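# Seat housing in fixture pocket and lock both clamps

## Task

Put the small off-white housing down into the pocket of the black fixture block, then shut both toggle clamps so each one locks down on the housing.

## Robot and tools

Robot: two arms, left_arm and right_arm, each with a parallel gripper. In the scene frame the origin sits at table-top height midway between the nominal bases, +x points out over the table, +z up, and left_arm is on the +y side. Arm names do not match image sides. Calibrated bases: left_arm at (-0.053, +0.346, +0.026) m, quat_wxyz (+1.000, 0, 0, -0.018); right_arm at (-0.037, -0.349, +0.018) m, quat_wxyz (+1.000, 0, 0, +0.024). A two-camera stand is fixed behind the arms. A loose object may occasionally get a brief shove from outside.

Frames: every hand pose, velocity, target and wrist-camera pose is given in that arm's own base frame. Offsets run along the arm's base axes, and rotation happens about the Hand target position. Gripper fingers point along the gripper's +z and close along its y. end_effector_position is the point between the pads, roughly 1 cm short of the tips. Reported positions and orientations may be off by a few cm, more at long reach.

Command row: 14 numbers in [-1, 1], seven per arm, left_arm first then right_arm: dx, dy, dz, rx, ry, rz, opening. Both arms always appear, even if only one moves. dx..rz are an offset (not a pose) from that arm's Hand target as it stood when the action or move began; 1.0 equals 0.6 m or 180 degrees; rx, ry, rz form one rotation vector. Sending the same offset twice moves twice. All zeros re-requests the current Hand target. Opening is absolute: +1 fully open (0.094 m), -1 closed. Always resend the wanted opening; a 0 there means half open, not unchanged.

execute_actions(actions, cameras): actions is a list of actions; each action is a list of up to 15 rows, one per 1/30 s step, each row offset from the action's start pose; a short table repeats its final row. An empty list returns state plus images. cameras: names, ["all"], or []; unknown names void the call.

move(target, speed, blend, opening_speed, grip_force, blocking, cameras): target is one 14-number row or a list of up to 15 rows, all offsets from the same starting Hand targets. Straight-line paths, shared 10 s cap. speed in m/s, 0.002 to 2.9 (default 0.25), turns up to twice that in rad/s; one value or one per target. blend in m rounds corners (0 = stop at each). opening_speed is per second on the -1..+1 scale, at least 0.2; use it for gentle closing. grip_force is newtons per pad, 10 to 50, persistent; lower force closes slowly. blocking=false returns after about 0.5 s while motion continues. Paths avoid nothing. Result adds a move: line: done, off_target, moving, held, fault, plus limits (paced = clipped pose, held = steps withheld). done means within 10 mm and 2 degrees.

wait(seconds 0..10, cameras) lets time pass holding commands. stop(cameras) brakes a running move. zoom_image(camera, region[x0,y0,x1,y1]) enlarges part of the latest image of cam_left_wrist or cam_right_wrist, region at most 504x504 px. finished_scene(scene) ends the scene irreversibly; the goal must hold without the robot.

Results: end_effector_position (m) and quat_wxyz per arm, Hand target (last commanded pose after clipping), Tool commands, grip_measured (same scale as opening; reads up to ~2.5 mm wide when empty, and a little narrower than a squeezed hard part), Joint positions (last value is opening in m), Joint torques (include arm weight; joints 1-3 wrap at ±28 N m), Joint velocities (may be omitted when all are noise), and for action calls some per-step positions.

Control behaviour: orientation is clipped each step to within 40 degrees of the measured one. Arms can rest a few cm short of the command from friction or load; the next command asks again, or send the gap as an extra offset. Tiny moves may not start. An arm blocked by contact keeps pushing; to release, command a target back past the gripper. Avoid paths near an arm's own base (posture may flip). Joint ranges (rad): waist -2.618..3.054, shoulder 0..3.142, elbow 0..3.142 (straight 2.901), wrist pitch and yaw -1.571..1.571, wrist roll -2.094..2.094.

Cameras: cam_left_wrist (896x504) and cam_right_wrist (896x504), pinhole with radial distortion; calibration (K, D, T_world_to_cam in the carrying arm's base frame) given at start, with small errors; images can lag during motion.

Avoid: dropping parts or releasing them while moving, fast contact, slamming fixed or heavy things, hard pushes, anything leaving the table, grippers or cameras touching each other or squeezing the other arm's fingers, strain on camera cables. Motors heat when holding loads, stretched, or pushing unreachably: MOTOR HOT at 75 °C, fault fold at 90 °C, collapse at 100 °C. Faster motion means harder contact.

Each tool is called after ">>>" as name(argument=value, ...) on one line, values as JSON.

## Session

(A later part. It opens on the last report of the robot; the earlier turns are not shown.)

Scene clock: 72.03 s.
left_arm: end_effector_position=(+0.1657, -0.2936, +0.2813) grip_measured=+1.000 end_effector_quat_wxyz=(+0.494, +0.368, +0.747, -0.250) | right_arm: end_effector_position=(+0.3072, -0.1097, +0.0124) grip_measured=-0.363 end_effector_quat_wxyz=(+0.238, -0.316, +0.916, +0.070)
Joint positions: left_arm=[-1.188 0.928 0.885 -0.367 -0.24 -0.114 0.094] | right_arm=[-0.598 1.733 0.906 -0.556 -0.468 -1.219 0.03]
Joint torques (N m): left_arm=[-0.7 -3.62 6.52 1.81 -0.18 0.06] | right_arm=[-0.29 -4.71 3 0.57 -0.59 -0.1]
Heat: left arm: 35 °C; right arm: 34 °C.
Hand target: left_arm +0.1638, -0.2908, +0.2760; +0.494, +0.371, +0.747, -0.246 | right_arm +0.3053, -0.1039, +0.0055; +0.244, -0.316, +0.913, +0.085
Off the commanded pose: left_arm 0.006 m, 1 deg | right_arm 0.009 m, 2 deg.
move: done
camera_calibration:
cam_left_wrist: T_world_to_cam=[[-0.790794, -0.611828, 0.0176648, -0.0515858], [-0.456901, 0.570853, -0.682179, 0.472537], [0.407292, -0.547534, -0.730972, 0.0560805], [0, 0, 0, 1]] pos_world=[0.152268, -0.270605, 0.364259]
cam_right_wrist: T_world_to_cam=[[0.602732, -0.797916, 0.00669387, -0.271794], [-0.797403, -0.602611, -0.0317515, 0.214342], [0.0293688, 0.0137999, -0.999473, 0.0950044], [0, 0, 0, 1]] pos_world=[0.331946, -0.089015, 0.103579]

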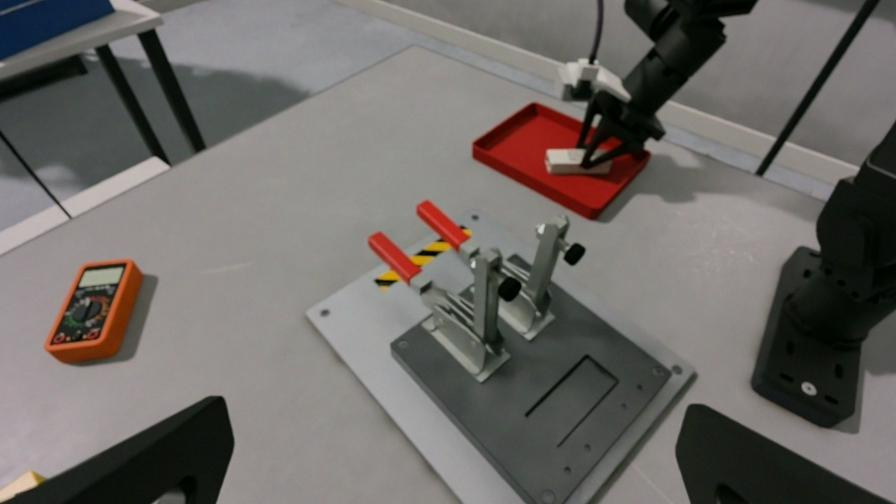

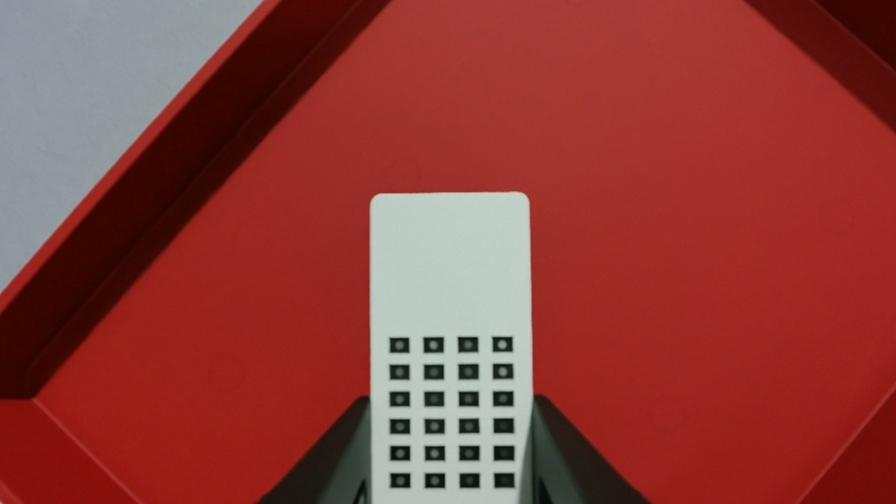

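>>> move(target=[[0, 0, 0, 0, 0, 0, 1, 0, 0, 0, 0, 0, 0, 0.5], [0, 0, 0, 0, 0, 0, 1, -0.0066, -0.0052, 0.06, 0.0616, -0.0788, 0, 0.5], [0, 0, 0, 0, 0, 0, 1, -0.0132, -0.0103, 0, 0.0616, -0.0788, 0, 0.5]], cameras=["all"], speed=[0.1, 0.1, 0.1])

>>> zoom_image(camera="cam_left_wrist", region=[500, 60, 700, 200])

Scene clock: 77.17 s.
left_arm: end_effector_position=(+0.1657, -0.2936, +0.2813) grip_measured=+1.000 end_effector_quat_wxyz=(+0.494, +0.368, +0.747, -0.250) | right_arm: end_effector_position=(+0.2977, -0.1150, +0.0070) grip_measured=+0.497 end_effector_quat_wxyz=(+0.370, -0.301, +0.870, +0.122)
Joint positions: left_arm=[-1.188 0.928 0.885 -0.367 -0.24 -0.114 0.094] | right_arm=[-0.786 1.807 0.81 -0.437 -0.791 -1.394 0.07]
Joint torques (N m): left_arm=[-0.72 -3.52 6.57 1.82 -0.16 0.04] | right_arm=[-0.53 -4.97 2.67 0.52 -0.87 -0.13]
Heat: left arm: 35 °C; right arm: 34 °C.
Hand target: left_arm +0.1638, -0.2908, +0.2760; +0.494, +0.371, +0.747, -0.246 | right_arm +0.2975, -0.1102, +0.0057; +0.384, -0.299, +0.863, +0.133
Off the commanded pose: left_arm 0.006 m, 1 deg | right_arm 0.005 m, 2 deg.
move: done
camera_calibration:
cam_left_wrist: T_world_to_cam=[[-0.790794, -0.611828, 0.0176648, -0.0515858], [-0.456901, 0.570853, -0.682179, 0.472537], [0.407292, -0.547534, -0.730972, 0.0560805], [0, 0, 0, 1]] pos_world=[0.152268, -0.270605, 0.364259]
cam_right_wrist: T_world_to_cam=[[0.607988, -0.793905, -0.00816088, -0.271371], [-0.75263, -0.573046, -0.324293, 0.195513], [0.252781, 0.203308, -0.945921, 0.0448012], [0, 0, 0, 1]] pos_world=[0.300814, -0.112513, 0.103567]

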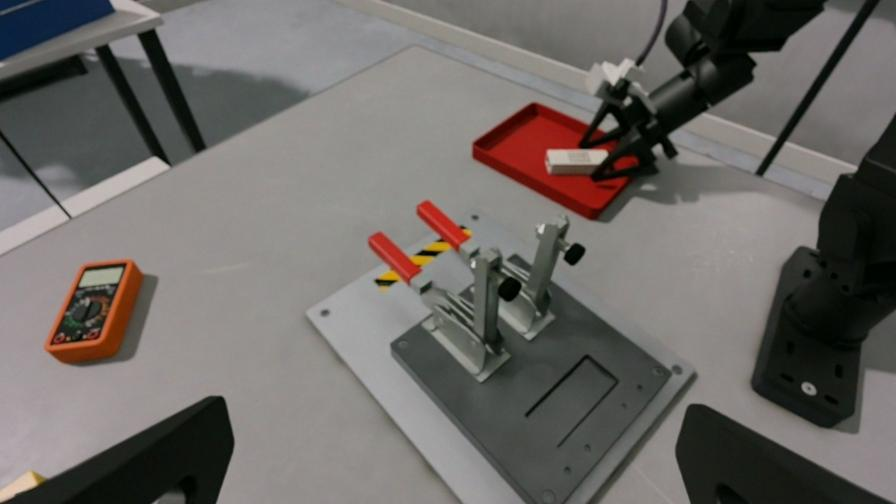

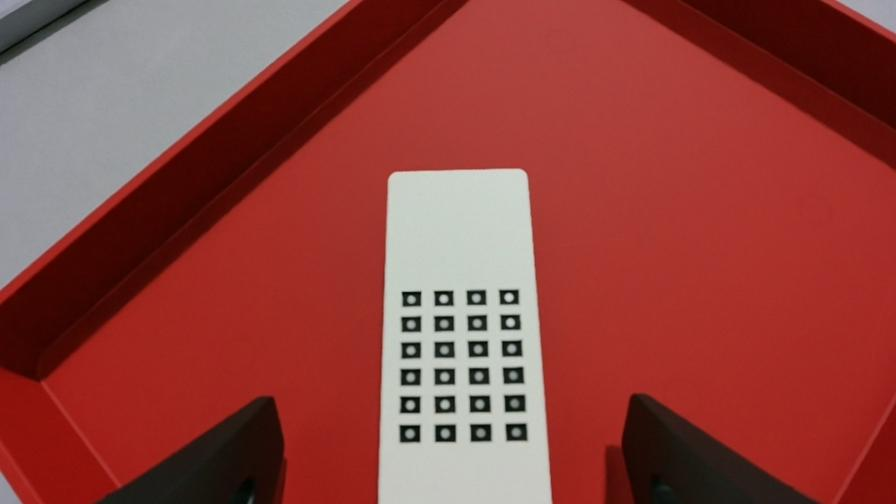

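Scaled by 2.520 from the camera's 896x504 image, which has a finer 1280x720 frame.

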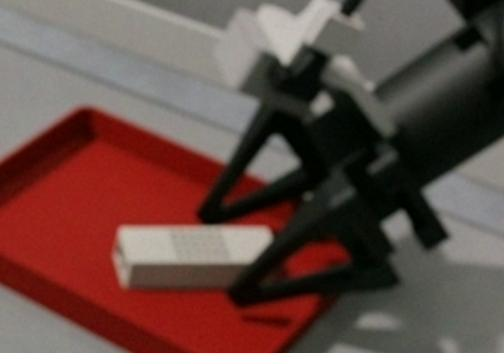

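>>> move(target=[[0, 0, 0, 0, 0, 0, 1, 0, 0, 0.01, 0, 0, 0, 0.5], [0, 0, 0, 0, 0, 0, 1, 0, 0, 0.01, 0, 0, 0, -0.5]], cameras=["all"], speed=0.1, opening_speed=0.6)

>>> zoom_image(camera="cam_left_wrist", region=[500, 60, 700, 200])

Scene clock: 80.70 s.
left_arm: end_effector_position=(+0.1657, -0.2936, +0.2813) grip_measured=+1.000 end_effector_quat_wxyz=(+0.494, +0.368, +0.747, -0.250) | right_arm: end_effector_position=(+0.2977, -0.1150, +0.0070) grip_measured=-0.358 end_effector_quat_wxyz=(+0.370, -0.301, +0.870, +0.122)
Joint positions: left_arm=[-1.188 0.928 0.885 -0.367 -0.24 -0.114 0.094] | right_arm=[-0.786 1.807 0.81 -0.437 -0.791 -1.394 0.03]
Joint torques (N m): left_arm=[-0.54 -3.55 6.63 1.82 -0.17 0.04] | right_arm=[-0.5 -6.34 3.25 0.3 -0.87 -0.12]
Heat: left arm: 35 °C; right arm: 33 °C.
Hand target: left_arm +0.1638, -0.2908, +0.2760; +0.494, +0.371, +0.747, -0.246 | right_arm +0.2974, -0.1102, +0.0116; +0.384, -0.299, +0.863, +0.133
Off the commanded pose: left_arm 0.006 m, 1 deg | right_arm 0.007 m, 2 deg.
move: done
camera_calibration:
cam_left_wrist: T_world_to_cam=[[-0.790794, -0.611828, 0.0176648, -0.0515858], [-0.456901, 0.570853, -0.682179, 0.472537], [0.407292, -0.547534, -0.730972, 0.0560805], [0, 0, 0, 1]] pos_world=[0.152268, -0.270605, 0.364259]
cam_right_wrist: T_world_to_cam=[[0.608219, -0.79373, -0.00790579, -0.271386], [-0.752409, -0.573326, -0.324311, 0.195342], [0.252883, 0.203201, -0.945917, 0.0447835], [0, 0, 0, 1]] pos_world=[0.300714, -0.112513, 0.103567]

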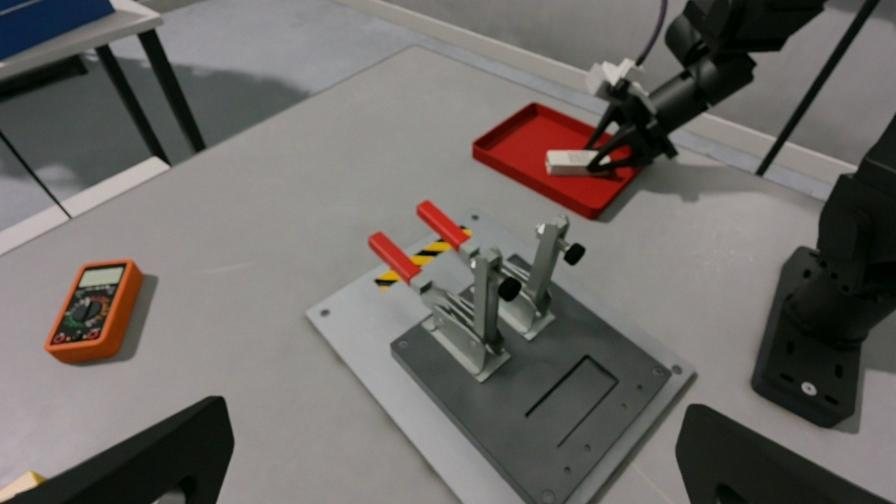

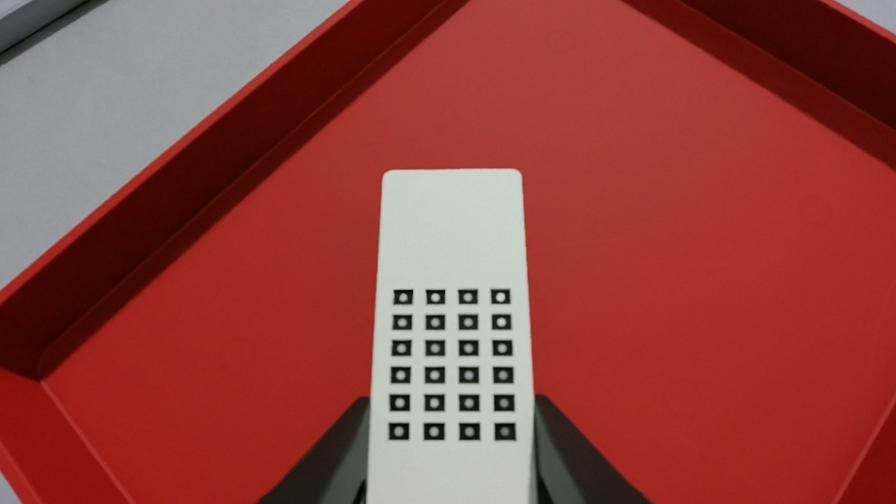

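Scaled by 2.520 from the camera's 896x504 image, which has a finer 1280x720 frame.

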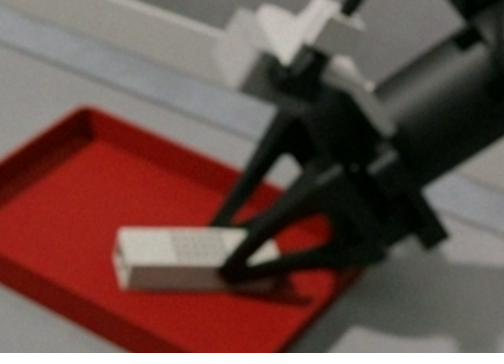

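>>> move(target=[[0, 0, 0, 0, 0, 0, 1, 0, 0, 0, 0, 0, 0, 0.3], [0, 0, 0, 0, 0, 0, 1, 0, 0, 0.04, 0, 0, 0, 0.3], [0, 0, 0, 0, 0, 0, 1, 0, 0, 0.003, 0, 0, 0, 0.3]], cameras=["all"], speed=0.1)

>>> zoom_image(camera="cam_left_wrist", region=[540, 60, 700, 200])

Scene clock: 84.40 s.
left_arm: end_effector_position=(+0.1657, -0.2936, +0.2813) grip_measured=+1.000 end_effector_quat_wxyz=(+0.494, +0.368, +0.747, -0.250) | right_arm: end_effector_position=(+0.2951, -0.1121, +0.0132) grip_measured=+0.297 end_effector_quat_wxyz=(+0.369, -0.300, +0.871, +0.126)
Joint positions: left_arm=[-1.188 0.928 0.885 -0.367 -0.24 -0.114 0.094] | right_arm=[-0.786 1.781 0.81 -0.471 -0.793 -1.396 0.061]
Joint torques (N m): left_arm=[-0.69 -3.54 6.61 1.81 -0.16 0.05] | right_arm=[-0.53 -4.68 3.49 0.48 -0.85 -0.11]
Heat: left arm: 36 °C; right arm: 33 °C.
Hand target: left_arm +0.1638, -0.2908, +0.2760; +0.494, +0.371, +0.747, -0.246 | right_arm +0.2975, -0.1102, +0.0134; +0.384, -0.299, +0.863, +0.133
Off the commanded pose: left_arm 0.006 m, 1 deg | right_arm 0.003 m, 2 deg.
move: done
camera_calibration:
cam_left_wrist: T_world_to_cam=[[-0.790794, -0.611828, 0.0176648, -0.0515858], [-0.456901, 0.570853, -0.682179, 0.472537], [0.407292, -0.547534, -0.730972, 0.0560805], [0, 0, 0, 1]] pos_world=[0.152268, -0.270605, 0.364259]
cam_right_wrist: T_world_to_cam=[[0.609127, -0.792919, -0.0156368, -0.267515], [-0.753145, -0.57217, -0.324644, 0.197398], [0.248469, 0.209526, -0.945707, 0.0527249], [0, 0, 0, 1]] pos_world=[0.298519, -0.110219, 0.109763]

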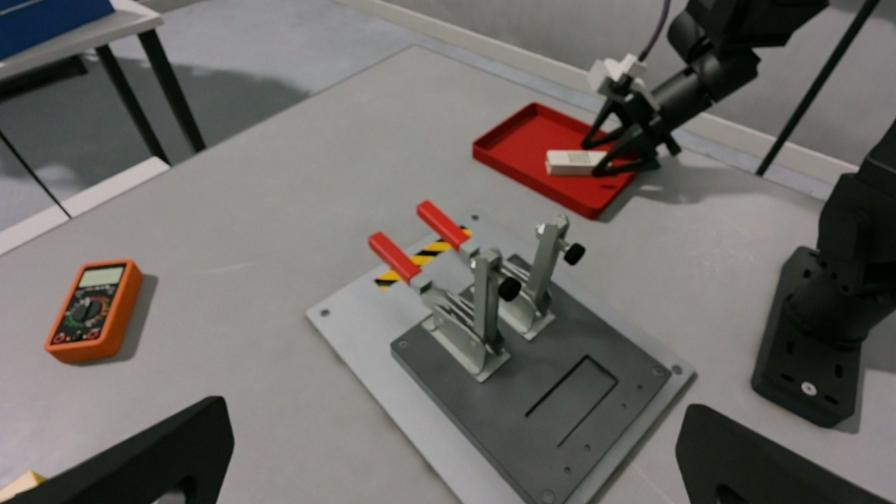

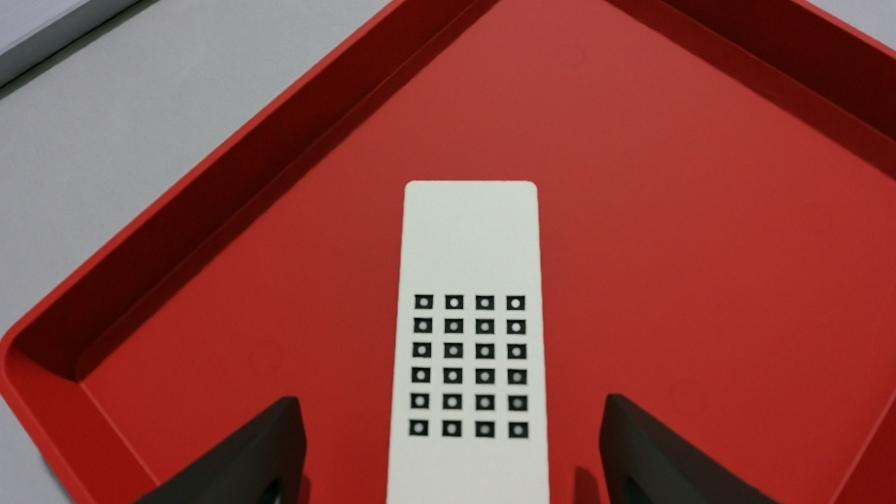

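Scaled by 3.150 from the camera's 896x504 image, which has a finer 1280x720 frame.

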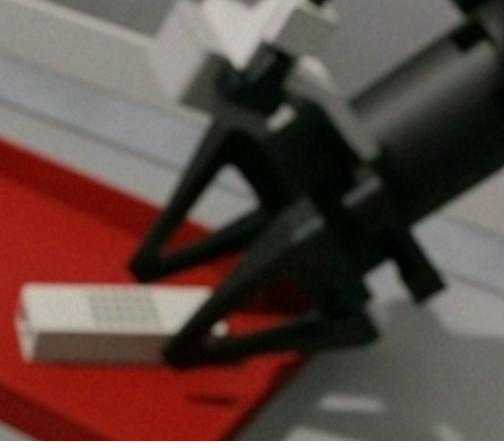

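>>> move(target=[[0, 0, 0, 0, 0, 0, 1, 0, 0, 0, 0, 0, 0, -0.5], [0, 0, 0, 0, 0, 0, 1, 0, 0, 0.25, 0, 0, 0, -0.5]], cameras=["all"], speed=0.12, opening_speed=0.6)

>>> zoom_image(camera="cam_left_wrist", region=[500, 0, 760, 200])

Scene clock: 88.60 s.
left_arm: end_effector_position=(+0.1657, -0.2936, +0.2813) grip_measured=+1.000 end_effector_quat_wxyz=(+0.494, +0.368, +0.747, -0.250) | right_arm: end_effector_position=(+0.2918, -0.1087, +0.1439) grip_measured=-0.366 end_effector_quat_wxyz=(+0.360, -0.292, +0.874, +0.145)
Joint positions: left_arm=[-1.188 0.928 0.885 -0.367 -0.24 -0.114 0.094] | right_arm=[-0.786 1.566 1.156 -1.079 -0.793 -1.395 0.03]
Joint torques (N m): left_arm=[-0.7 -3.49 6.54 1.83 -0.17 0.04] | right_arm=[-0.53 -7.1 7.25 0.23 -0.84 -0.12]
Heat: left arm: 36 °C; right arm: 34 °C.
Hand target: left_arm +0.1638, -0.2908, +0.2760; +0.494, +0.371, +0.747, -0.246 | right_arm +0.2975, -0.1102, +0.1634; +0.384, -0.299, +0.863, +0.133
Off the commanded pose: left_arm 0.006 m, 1 deg | right_arm 0.020 m, 4 deg.
move: off_target (right_arm)
camera_calibration:
cam_left_wrist: T_world_to_cam=[[-0.790794, -0.611828, 0.0176648, -0.0515858], [-0.456901, 0.570853, -0.682179, 0.472537], [0.407292, -0.547534, -0.730972, 0.0560805], [0, 0, 0, 1]] pos_world=[0.152268, -0.270605, 0.364259]
cam_right_wrist: T_world_to_cam=[[0.607712, -0.79169, -0.0625583, -0.253463], [-0.763804, -0.561098, -0.319019, 0.242881], [0.217462, 0.241654, -0.945682, 0.188978], [0, 0, 0, 1]] pos_world=[0.29845, -0.110052, 0.24034]

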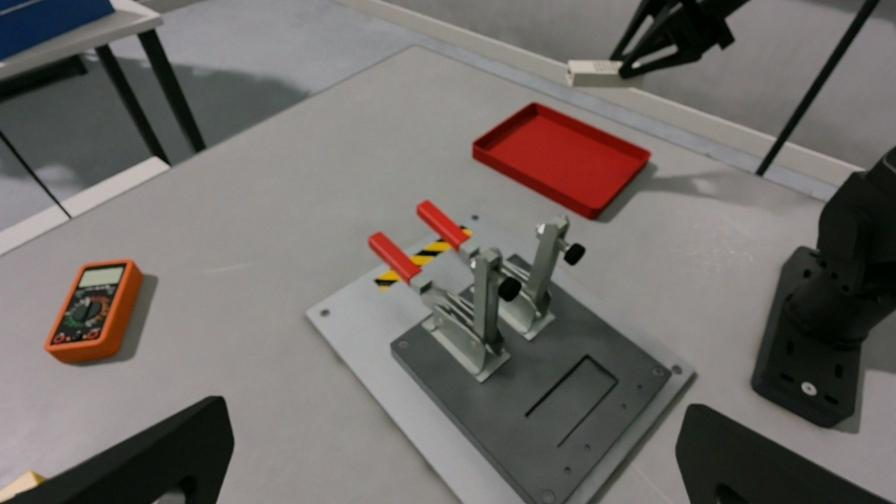

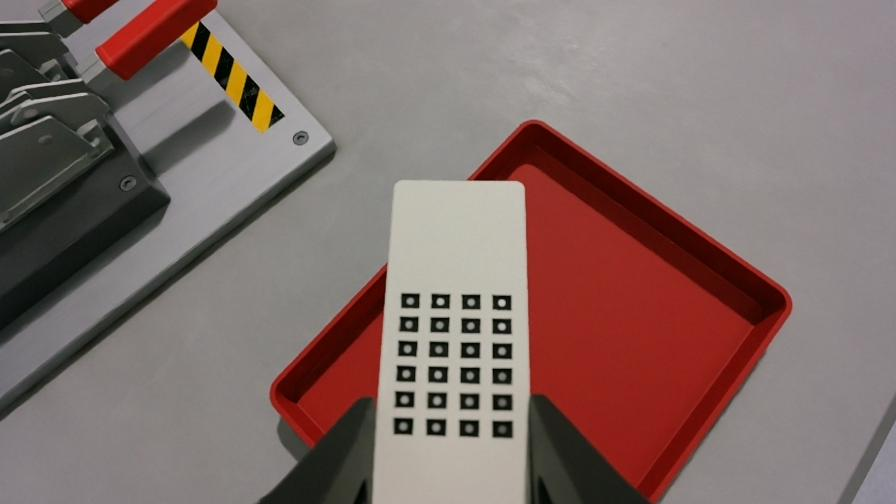

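Scaled by 1.938 from the camera's 896x504 image, which has a finer 1280x720 frame.

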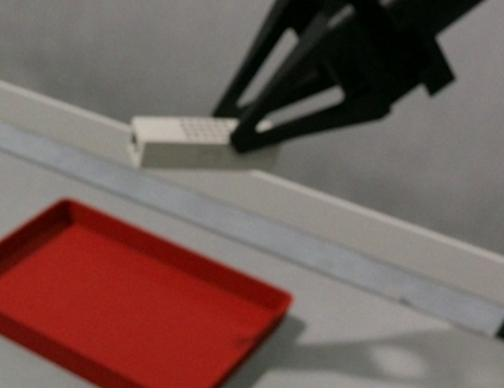

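>>> move(target=[0, 0, 0, 0, 0, 0, 1, -0.229, 0.537, -0.05, 0, 0, 0.228, -0.5], cameras=["all"], speed=0.15)

>>> zoom_image(camera="cam_left_wrist", region=[420, 100, 760, 460])

Scene clock: 94.73 s.
left_arm: end_effector_position=(+0.1657, -0.2936, +0.2813) grip_measured=+1.000 end_effector_quat_wxyz=(+0.494, +0.368, +0.747, -0.250) | right_arm: end_effector_position=(+0.1574, +0.1978, +0.1261) grip_measured=-0.373 end_effector_quat_wxyz=(+0.287, -0.578, +0.726, +0.236)
Joint positions: left_arm=[-1.188 0.928 0.885 -0.367 -0.24 -0.114 0.094] | right_arm=[0.517 0.933 0.635 -0.709 -0.542 -0.667 0.029]
Joint torques (N m): left_arm=[-0.64 -3.49 6.58 1.82 -0.2 0.03] | right_arm=[0.76 -0.73 4.64 1.68 -0.87 0.01]
Heat: left arm: 36 °C; right arm: 34 °C.
Hand target: left_arm +0.1638, -0.2908, +0.2760; +0.494, +0.371, +0.747, -0.246 | right_arm +0.1600, +0.2120, +0.1334; +0.313, -0.583, +0.703, +0.259
Off the commanded pose: left_arm 0.006 m, 1 deg | right_arm 0.016 m, 5 deg.
move: off_target (right_arm)
camera_calibration:
cam_left_wrist: T_world_to_cam=[[-0.790794, -0.611828, 0.0176648, -0.0515858], [-0.456901, 0.570853, -0.682179, 0.472537], [0.407292, -0.547534, -0.730972, 0.0560805], [0, 0, 0, 1]] pos_world=[0.152268, -0.270605, 0.364259]
cam_right_wrist: T_world_to_cam=[[0.973456, -0.226888, -0.0300804, -0.103578], [-0.225845, -0.93094, -0.286958, 0.290887], [0.0371041, 0.286134, -0.957471, 0.148431], [0, 0, 0, 1]] pos_world=[0.161017, 0.204827, 0.222475]

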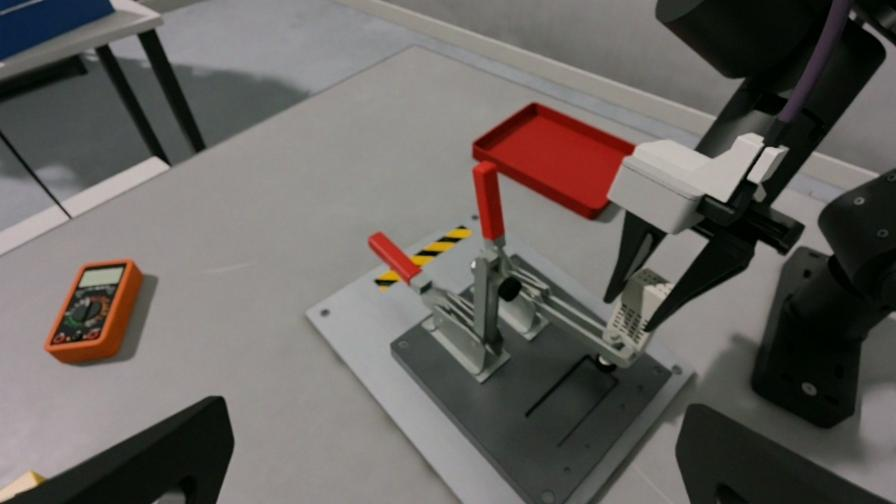

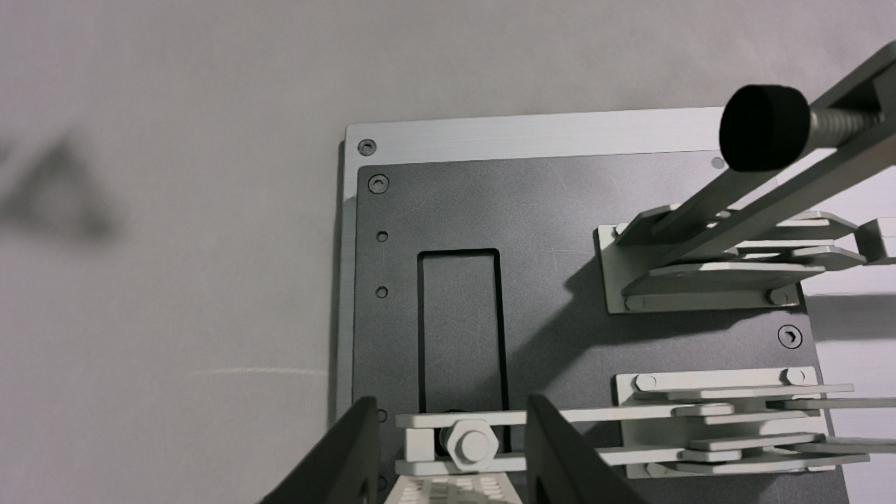

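Scaled by 1.400 from the camera's 896x504 image, which has a finer 1280x720 frame.

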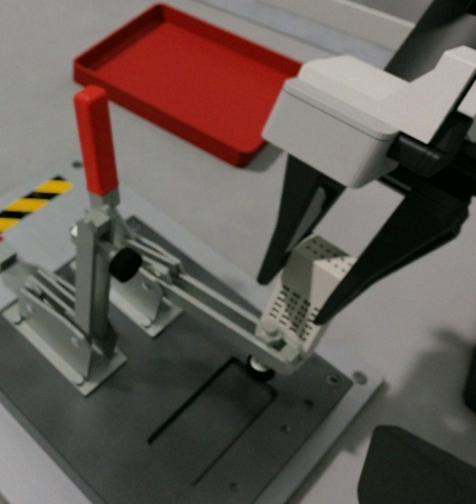

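>>> move(target=[0, 0, 0, 0, 0, 0, 1, 0, -0.2, 0.12, 0, 0, 0, -0.5], cameras=["all"], speed=0.1)

>>> zoom_image(camera="cam_left_wrist", region=[420, 0, 860, 400])

Scene clock: 97.90 s.
left_arm: end_effector_position=(+0.1657, -0.2936, +0.2813) grip_measured=+1.000 end_effector_quat_wxyz=(+0.494, +0.368, +0.747, -0.250) | right_arm: end_effector_position=(+0.1571, +0.0899, +0.1920) grip_measured=-0.373 end_effector_quat_wxyz=(+0.295, -0.578, +0.720, +0.245)
Joint positions: left_arm=[-1.188 0.928 0.885 -0.367 -0.24 -0.114 0.094] | right_arm=[-0.27 1.065 0.983 -1.557 -0.786 -1.651 0.029]
Joint torques (N m): left_arm=[-0.66 -3.48 6.5 1.81 -0.18 0.03] | right_arm=[-0.39 -1.37 6.99 -0.06 -0.8 -0.16]
Heat: left arm: 36 °C; right arm: 34 °C.
Hand target: left_arm +0.1638, -0.2908, +0.2760; +0.494, +0.371, +0.747, -0.246 | right_arm +0.1600, +0.0920, +0.2054; +0.313, -0.583, +0.703, +0.259
Off the commanded pose: left_arm 0.006 m, 1 deg | right_arm 0.014 m, 3 deg.
joint sent to its limit (right arm) — joint 4 (wrist pitch), lower limit. The joint targets still meet the commanded pose.
move: off_target (right_arm)
camera_calibration:
cam_left_wrist: T_world_to_cam=[[-0.790794, -0.611828, 0.0176648, -0.0515858], [-0.456901, 0.570853, -0.682179, 0.472537], [0.407292, -0.547534, -0.730972, 0.0560805], [0, 0, 0, 1]] pos_world=[0.152268, -0.270605, 0.364259]
cam_right_wrist: T_world_to_cam=[[0.975119, -0.219538, -0.0307487, -0.126631], [-0.218014, -0.924598, -0.312392, 0.21236], [0.0401516, 0.311323, -0.949456, 0.238153], [0, 0, 0, 1]] pos_world=[0.160215, 0.0944045, 0.288562]

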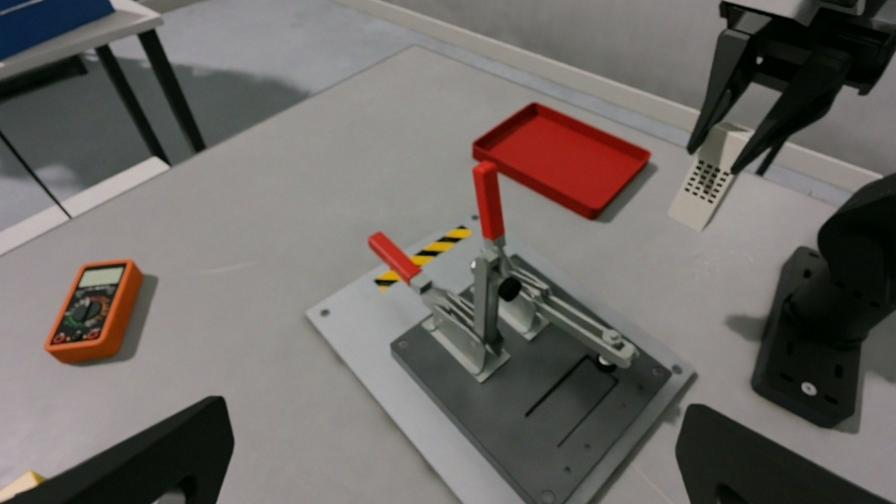

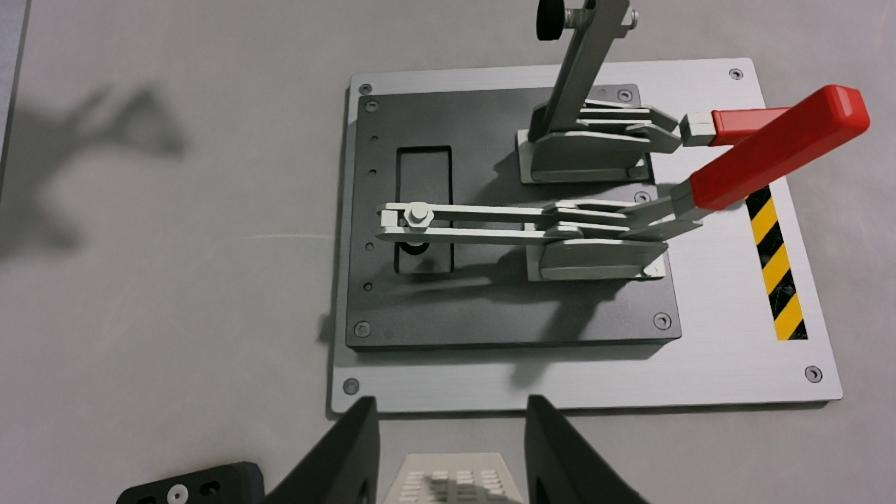

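Scaled by 1.145 from the camera's 896x504 image, which has a finer 1280x720 frame.

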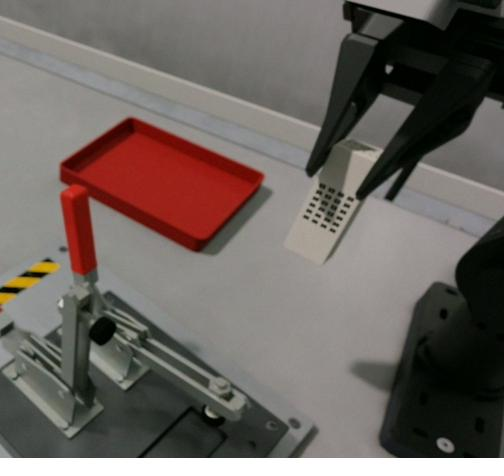

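>>> move(target=[0, 0, 0, 0, 0, 0, 1, 0.265, -0.32, -0.18, 0, 0, -0.228, -0.5], cameras=["all"], speed=0.2)

>>> zoom_image(camera="cam_left_wrist", region=[440, 0, 760, 220])

Scene clock: 103.10 s.
left_arm: end_effector_position=(+0.1657, -0.2936, +0.2813) grip_measured=+1.000 end_effector_quat_wxyz=(+0.494, +0.368, +0.747, -0.250) | right_arm: end_effector_position=(+0.3130, -0.0989, +0.0940) grip_measured=-0.373 end_effector_quat_wxyz=(+0.372, -0.299, +0.869, +0.132)
Joint positions: left_arm=[-1.188 0.928 0.885 -0.367 -0.24 -0.114 0.094] | right_arm=[-0.711 1.61 0.983 -0.75 -0.792 -1.292 0.029]
Joint torques (N m): left_arm=[-0.69 -3.44 6.68 1.82 -0.17 0.02] | right_arm=[-0.03 -4.64 5.44 0.6 -0.7 0]
Heat: left arm: 36 °C; right arm: 35 °C.
Hand target: left_arm +0.1638, -0.2908, +0.2760; +0.494, +0.371, +0.747, -0.246 | right_arm +0.3190, -0.1000, +0.0974; +0.384, -0.300, +0.863, +0.133
Off the commanded pose: left_arm 0.006 m, 1 deg | right_arm 0.007 m, 2 deg.
move: done
camera_calibration:
cam_left_wrist: T_world_to_cam=[[-0.790794, -0.611828, 0.0176648, -0.0515858], [-0.456901, 0.570853, -0.682179, 0.472537], [0.407292, -0.547534, -0.730972, 0.0560805], [0, 0, 0, 1]] pos_world=[0.152268, -0.270605, 0.364259]
cam_right_wrist: T_world_to_cam=[[0.611096, -0.791139, -0.0257188, -0.266193], [-0.751243, -0.56943, -0.333741, 0.245268], [0.249391, 0.223269, -0.942314, 0.122722], [0, 0, 0, 1]] pos_world=[0.31632, -0.0983329, 0.190653]

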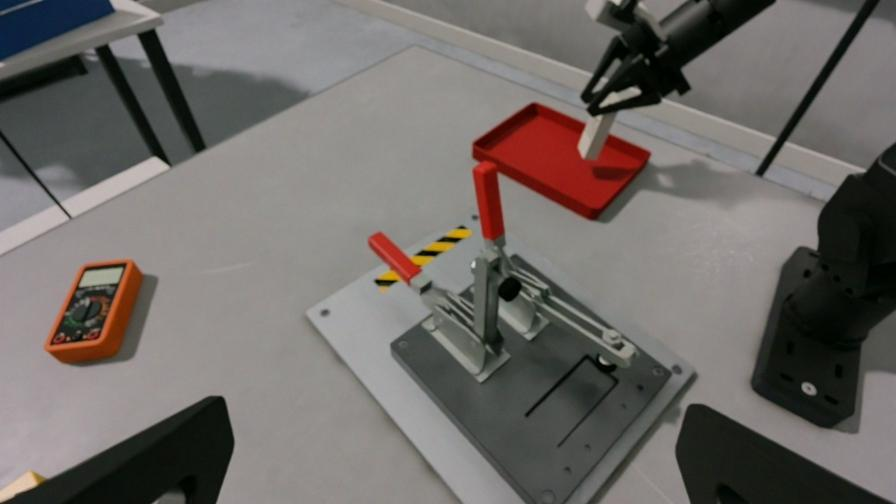

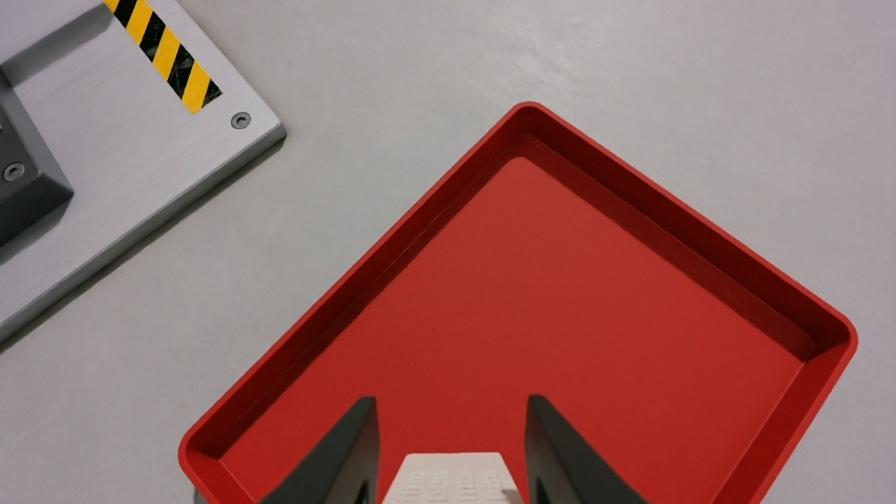

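Scaled by 1.575 from the camera's 896x504 image, which has a finer 1280x720 frame.

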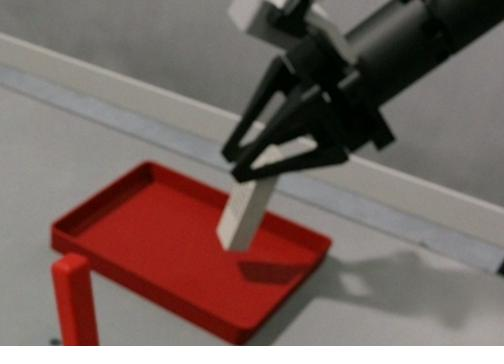

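>>> move(target=[[0,0,0,0,0,0,1, 0,0,-0.078,0,0,0,-0.5],[0,0,0,0,0,0,1, -0.02,-0.0167,-0.11,0,0,0,-0.5],[0,0,0,0,0,0,1, -0.035,-0.0275,-0.135,0,0,0,-0.5]], cameras=["all"], speed=0.05, grip_force=15, blend=[0.01,0.005,0])

>>> zoom_image(camera="cam_left_wrist", region=[440, 0, 760, 220])

Scene clock: 106.47 s.
left_arm: end_effector_position=(+0.1657, -0.2936, +0.2813) grip_measured=+1.000 end_effector_quat_wxyz=(+0.494, +0.368, +0.747, -0.250) | right_arm: end_effector_position=(+0.3150, -0.1077, +0.0674) grip_measured=-0.362 end_effector_quat_wxyz=(+0.460, -0.300, +0.823, +0.148)
Joint positions: left_arm=[-1.188 0.928 0.885 -0.367 -0.24 -0.114 0.094] | right_arm=[-0.806 1.736 0.878 -0.552 -0.999 -1.417 0.03]
Joint torques (N m): left_arm=[-0.57 -3.55 6.56 1.84 -0.18 0.05] | right_arm=[-0.68 -2 1.32 0.56 1.21 -0.35]
Heat: left arm: 37 °C; right arm: 35 °C.
Hand target: left_arm +0.1638, -0.2908, +0.2760; +0.494, +0.371, +0.747, -0.246 | right_arm +0.2980, -0.1163, +0.0164; +0.384, -0.299, +0.863, +0.133
Off the commanded pose: left_arm 0.006 m, 1 deg | right_arm 0.054 m, 10 deg.
grip_force (N): 15, 15
move: off_target (right_arm)
camera_calibration:
cam_left_wrist: T_world_to_cam=[[-0.790794, -0.611828, 0.0176648, -0.0515858], [-0.456901, 0.570853, -0.682179, 0.472537], [0.407292, -0.547534, -0.730972, 0.0560805], [0, 0, 0, 1]] pos_world=[0.152268, -0.270605, 0.364259]
cam_right_wrist: T_world_to_cam=[[0.627411, -0.778591, 0.0122715, -0.281444], [-0.664921, -0.543881, -0.511931, 0.220365], [0.405259, 0.313032, -0.858939, 0.0541226], [0, 0, 0, 1]] pos_world=[0.301173, -0.11622, 0.162754]

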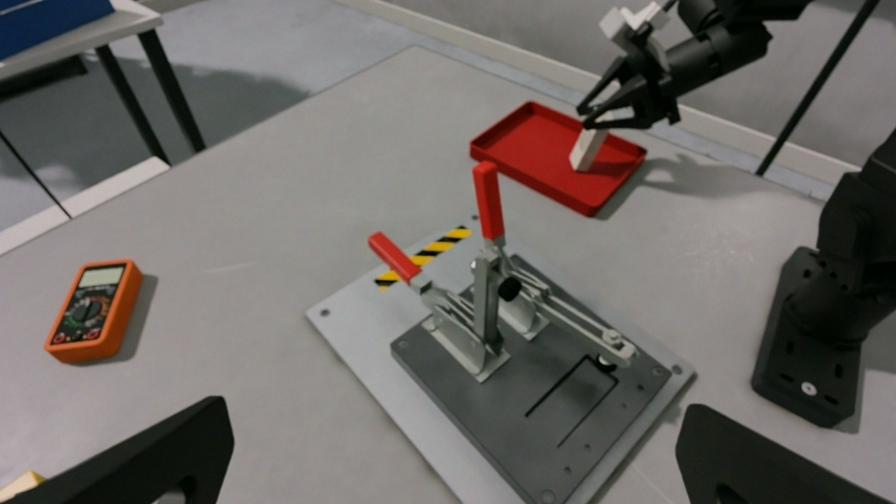

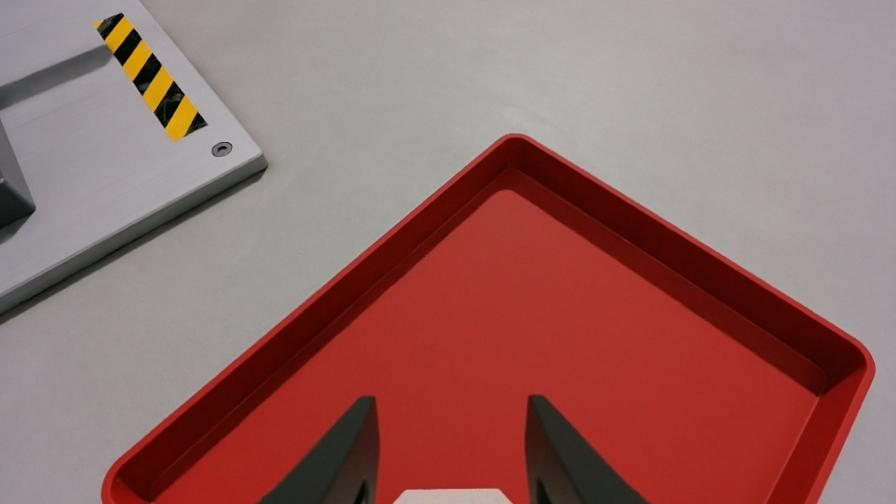

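Scaled by 1.575 from the camera's 896x504 image, which has a finer 1280x720 frame.

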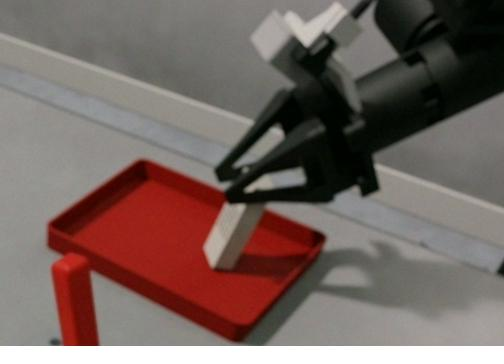

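>>> move(target=[0,0,0,0,0,0,1, 0.02,0.01,0.15,0.0856,-0.1094,0,-0.5], cameras=["cam_left_wrist"], speed=0.1, grip_force=20)

>>> zoom_image(camera="cam_left_wrist", region=[440, 0, 760, 220])

Scene clock: 110.60 s.
left_arm: end_effector_position=(+0.1657, -0.2936, +0.2813) grip_measured=+1.000 end_effector_quat_wxyz=(+0.494, +0.368, +0.747, -0.250) | right_arm: end_effector_position=(+0.3058, -0.1074, +0.0979) grip_measured=-0.362 end_effector_quat_wxyz=(+0.543, -0.265, +0.774, +0.189)
Joint positions: left_arm=[-1.188 0.928 0.885 -0.367 -0.24 -0.114 0.094] | right_arm=[-0.892 1.751 0.878 -0.66 -1.225 -1.525 0.03]
Joint torques (N m): left_arm=[-0.65 -3.47 6.57 1.79 -0.17 0.03] | right_arm=[-0.51 -4.6 5.48 0.14 -1.13 -0.17]
Heat: left arm: 37 °C; right arm: 34 °C.
Hand target: left_arm +0.1638, -0.2908, +0.2760; +0.494, +0.371, +0.747, -0.246 | right_arm +0.3099, -0.1104, +0.1063; +0.562, -0.264, +0.760, +0.194
Off the commanded pose: left_arm 0.006 m, 1 deg | right_arm 0.010 m, 3 deg.
grip_force (N): 20, 20
move: off_target (right_arm)
camera_calibration:
cam_left_wrist: T_world_to_cam=[[-0.790794, -0.611828, 0.0176648, -0.0515858], [-0.456901, 0.570853, -0.682179, 0.472537], [0.407292, -0.547534, -0.730972, 0.0560805], [0, 0, 0, 1]] pos_world=[0.152268, -0.270605, 0.364259]
Images, in order (width x height): cam_left_wrist 896x504.

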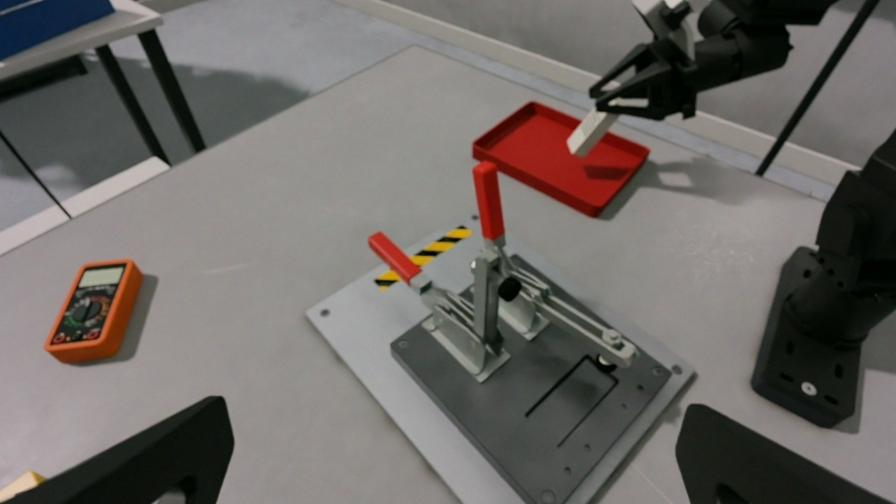

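Scaled by 1.575 from the camera's 896x504 image, which has a finer 1280x720 frame.

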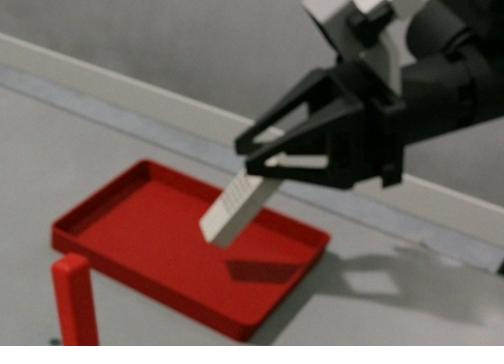

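>>> move(target=[[0,0,0,0,0,0,1, 0,0,-0.095,0,0,0,-0.5],[0,0,0,0,0,0,1, -0.015,-0.012,-0.12,0,0,0,-0.5]], cameras=["cam_left_wrist"], speed=0.05, grip_force=10, blend=[0.01,0])

>>> zoom_image(camera="cam_left_wrist", region=[440, 0, 760, 220])

Scene clock: 113.47 s.
left_arm: end_effector_position=(+0.1657, -0.2936, +0.2813) grip_measured=+1.000 end_effector_quat_wxyz=(+0.494, +0.368, +0.747, -0.250) | right_arm: end_effector_position=(+0.3036, -0.1193, +0.0402) grip_measured=-0.356 end_effector_quat_wxyz=(+0.566, -0.271, +0.757, +0.184)
Joint positions: left_arm=[-1.188 0.928 0.885 -0.367 -0.24 -0.114 0.094] | right_arm=[-0.935 1.99 0.854 -0.506 -1.273 -1.674 0.03]
Joint torques (N m): left_arm=[-0.58 -3.38 6.57 1.82 -0.18 0.04] | right_arm=[-0.35 -4.98 2.86 -0.05 -0.59 -0.15]
Heat: left arm: 37 °C; right arm: 34 °C.
Hand target: left_arm +0.1638, -0.2908, +0.2760; +0.494, +0.371, +0.747, -0.246 | right_arm +0.3010, -0.1177, +0.0343; +0.562, -0.264, +0.760, +0.194
Off the commanded pose: left_arm 0.006 m, 1 deg | right_arm 0.007 m, 2 deg.
grip_force (N): 10, 10
move: done; blend cut to 0.0095 m at target 1
camera_calibration:
cam_left_wrist: T_world_to_cam=[[-0.790794, -0.611828, 0.0176648, -0.0515858], [-0.456901, 0.570853, -0.682179, 0.472537], [0.407292, -0.547534, -0.730972, 0.0560805], [0, 0, 0, 1]] pos_world=[0.152268, -0.270605, 0.364259]
Images, in order (width x height): cam_left_wrist 896x504.

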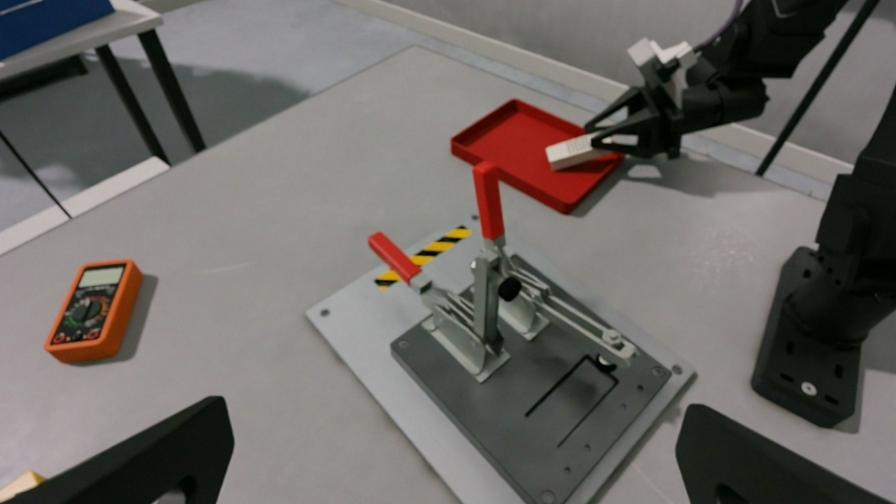

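Scaled by 1.575 from the camera's 896x504 image, which has a finer 1280x720 frame.

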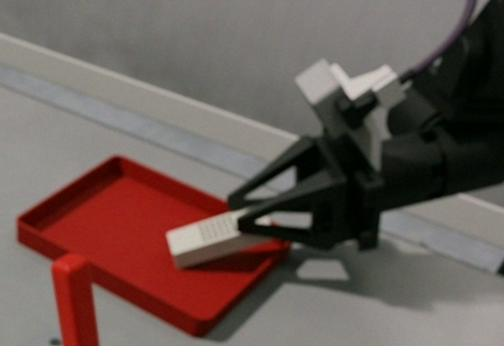

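>>> move(target=[0,0,0,0,0,0,1, -0.005,-0.004,-0.025,0,0,0,-0.5], cameras=["cam_left_wrist"], speed=0.05)

>>> zoom_image(camera="cam_left_wrist", region=[440, 0, 760, 220])

Scene clock: 114.90 s.
left_arm: end_effector_position=(+0.1657, -0.2936, +0.2813) grip_measured=+1.000 end_effector_quat_wxyz=(+0.494, +0.368, +0.747, -0.250) | right_arm: end_effector_position=(+0.2988, -0.1189, +0.0243) grip_measured=-0.355 end_effector_quat_wxyz=(+0.564, -0.267, +0.758, +0.190)
Joint positions: left_arm=[-1.188 0.928 0.885 -0.367 -0.24 -0.114 0.094] | right_arm=[-0.948 2.051 0.854 -0.506 -1.272 -1.723 0.03]
Joint torques (N m): left_arm=[-0.69 -3.56 6.67 1.81 -0.19 0.05] | right_arm=[-0.42 -5.14 3.07 -0.04 -0.58 -0.16]
Heat: left arm: 37 °C; right arm: 34 °C.
Hand target: left_arm +0.1638, -0.2908, +0.2760; +0.494, +0.371, +0.747, -0.246 | right_arm +0.2980, -0.1201, +0.0194; +0.562, -0.264, +0.759, +0.194
Off the commanded pose: left_arm 0.006 m, 1 deg | right_arm 0.005 m, 1 deg.
grip_force (N): 10, 10
move: done
camera_calibration:
cam_left_wrist: T_world_to_cam=[[-0.790794, -0.611828, 0.0176648, -0.0515858], [-0.456901, 0.570853, -0.682179, 0.472537], [0.407292, -0.547534, -0.730972, 0.0560805], [0, 0, 0, 1]] pos_world=[0.152268, -0.270605, 0.364259]
Images, in order (width x height): cam_left_wrist 896x504.

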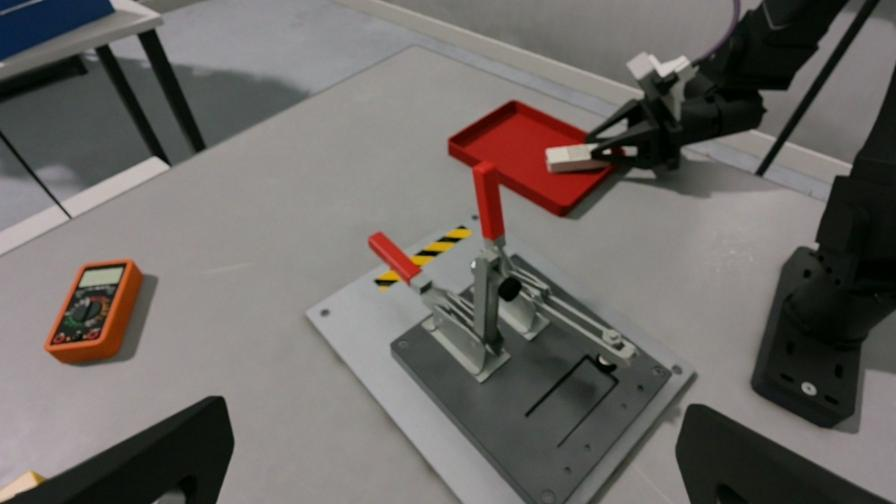

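Scaled by 1.575 from the camera's 896x504 image, which has a finer 1280x720 frame.

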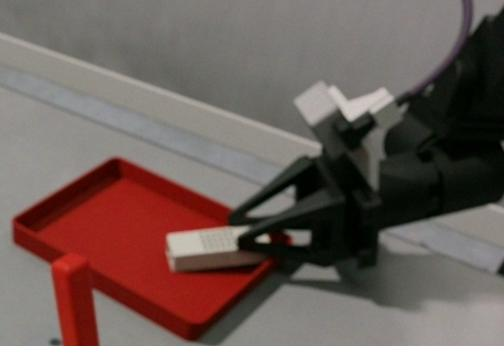

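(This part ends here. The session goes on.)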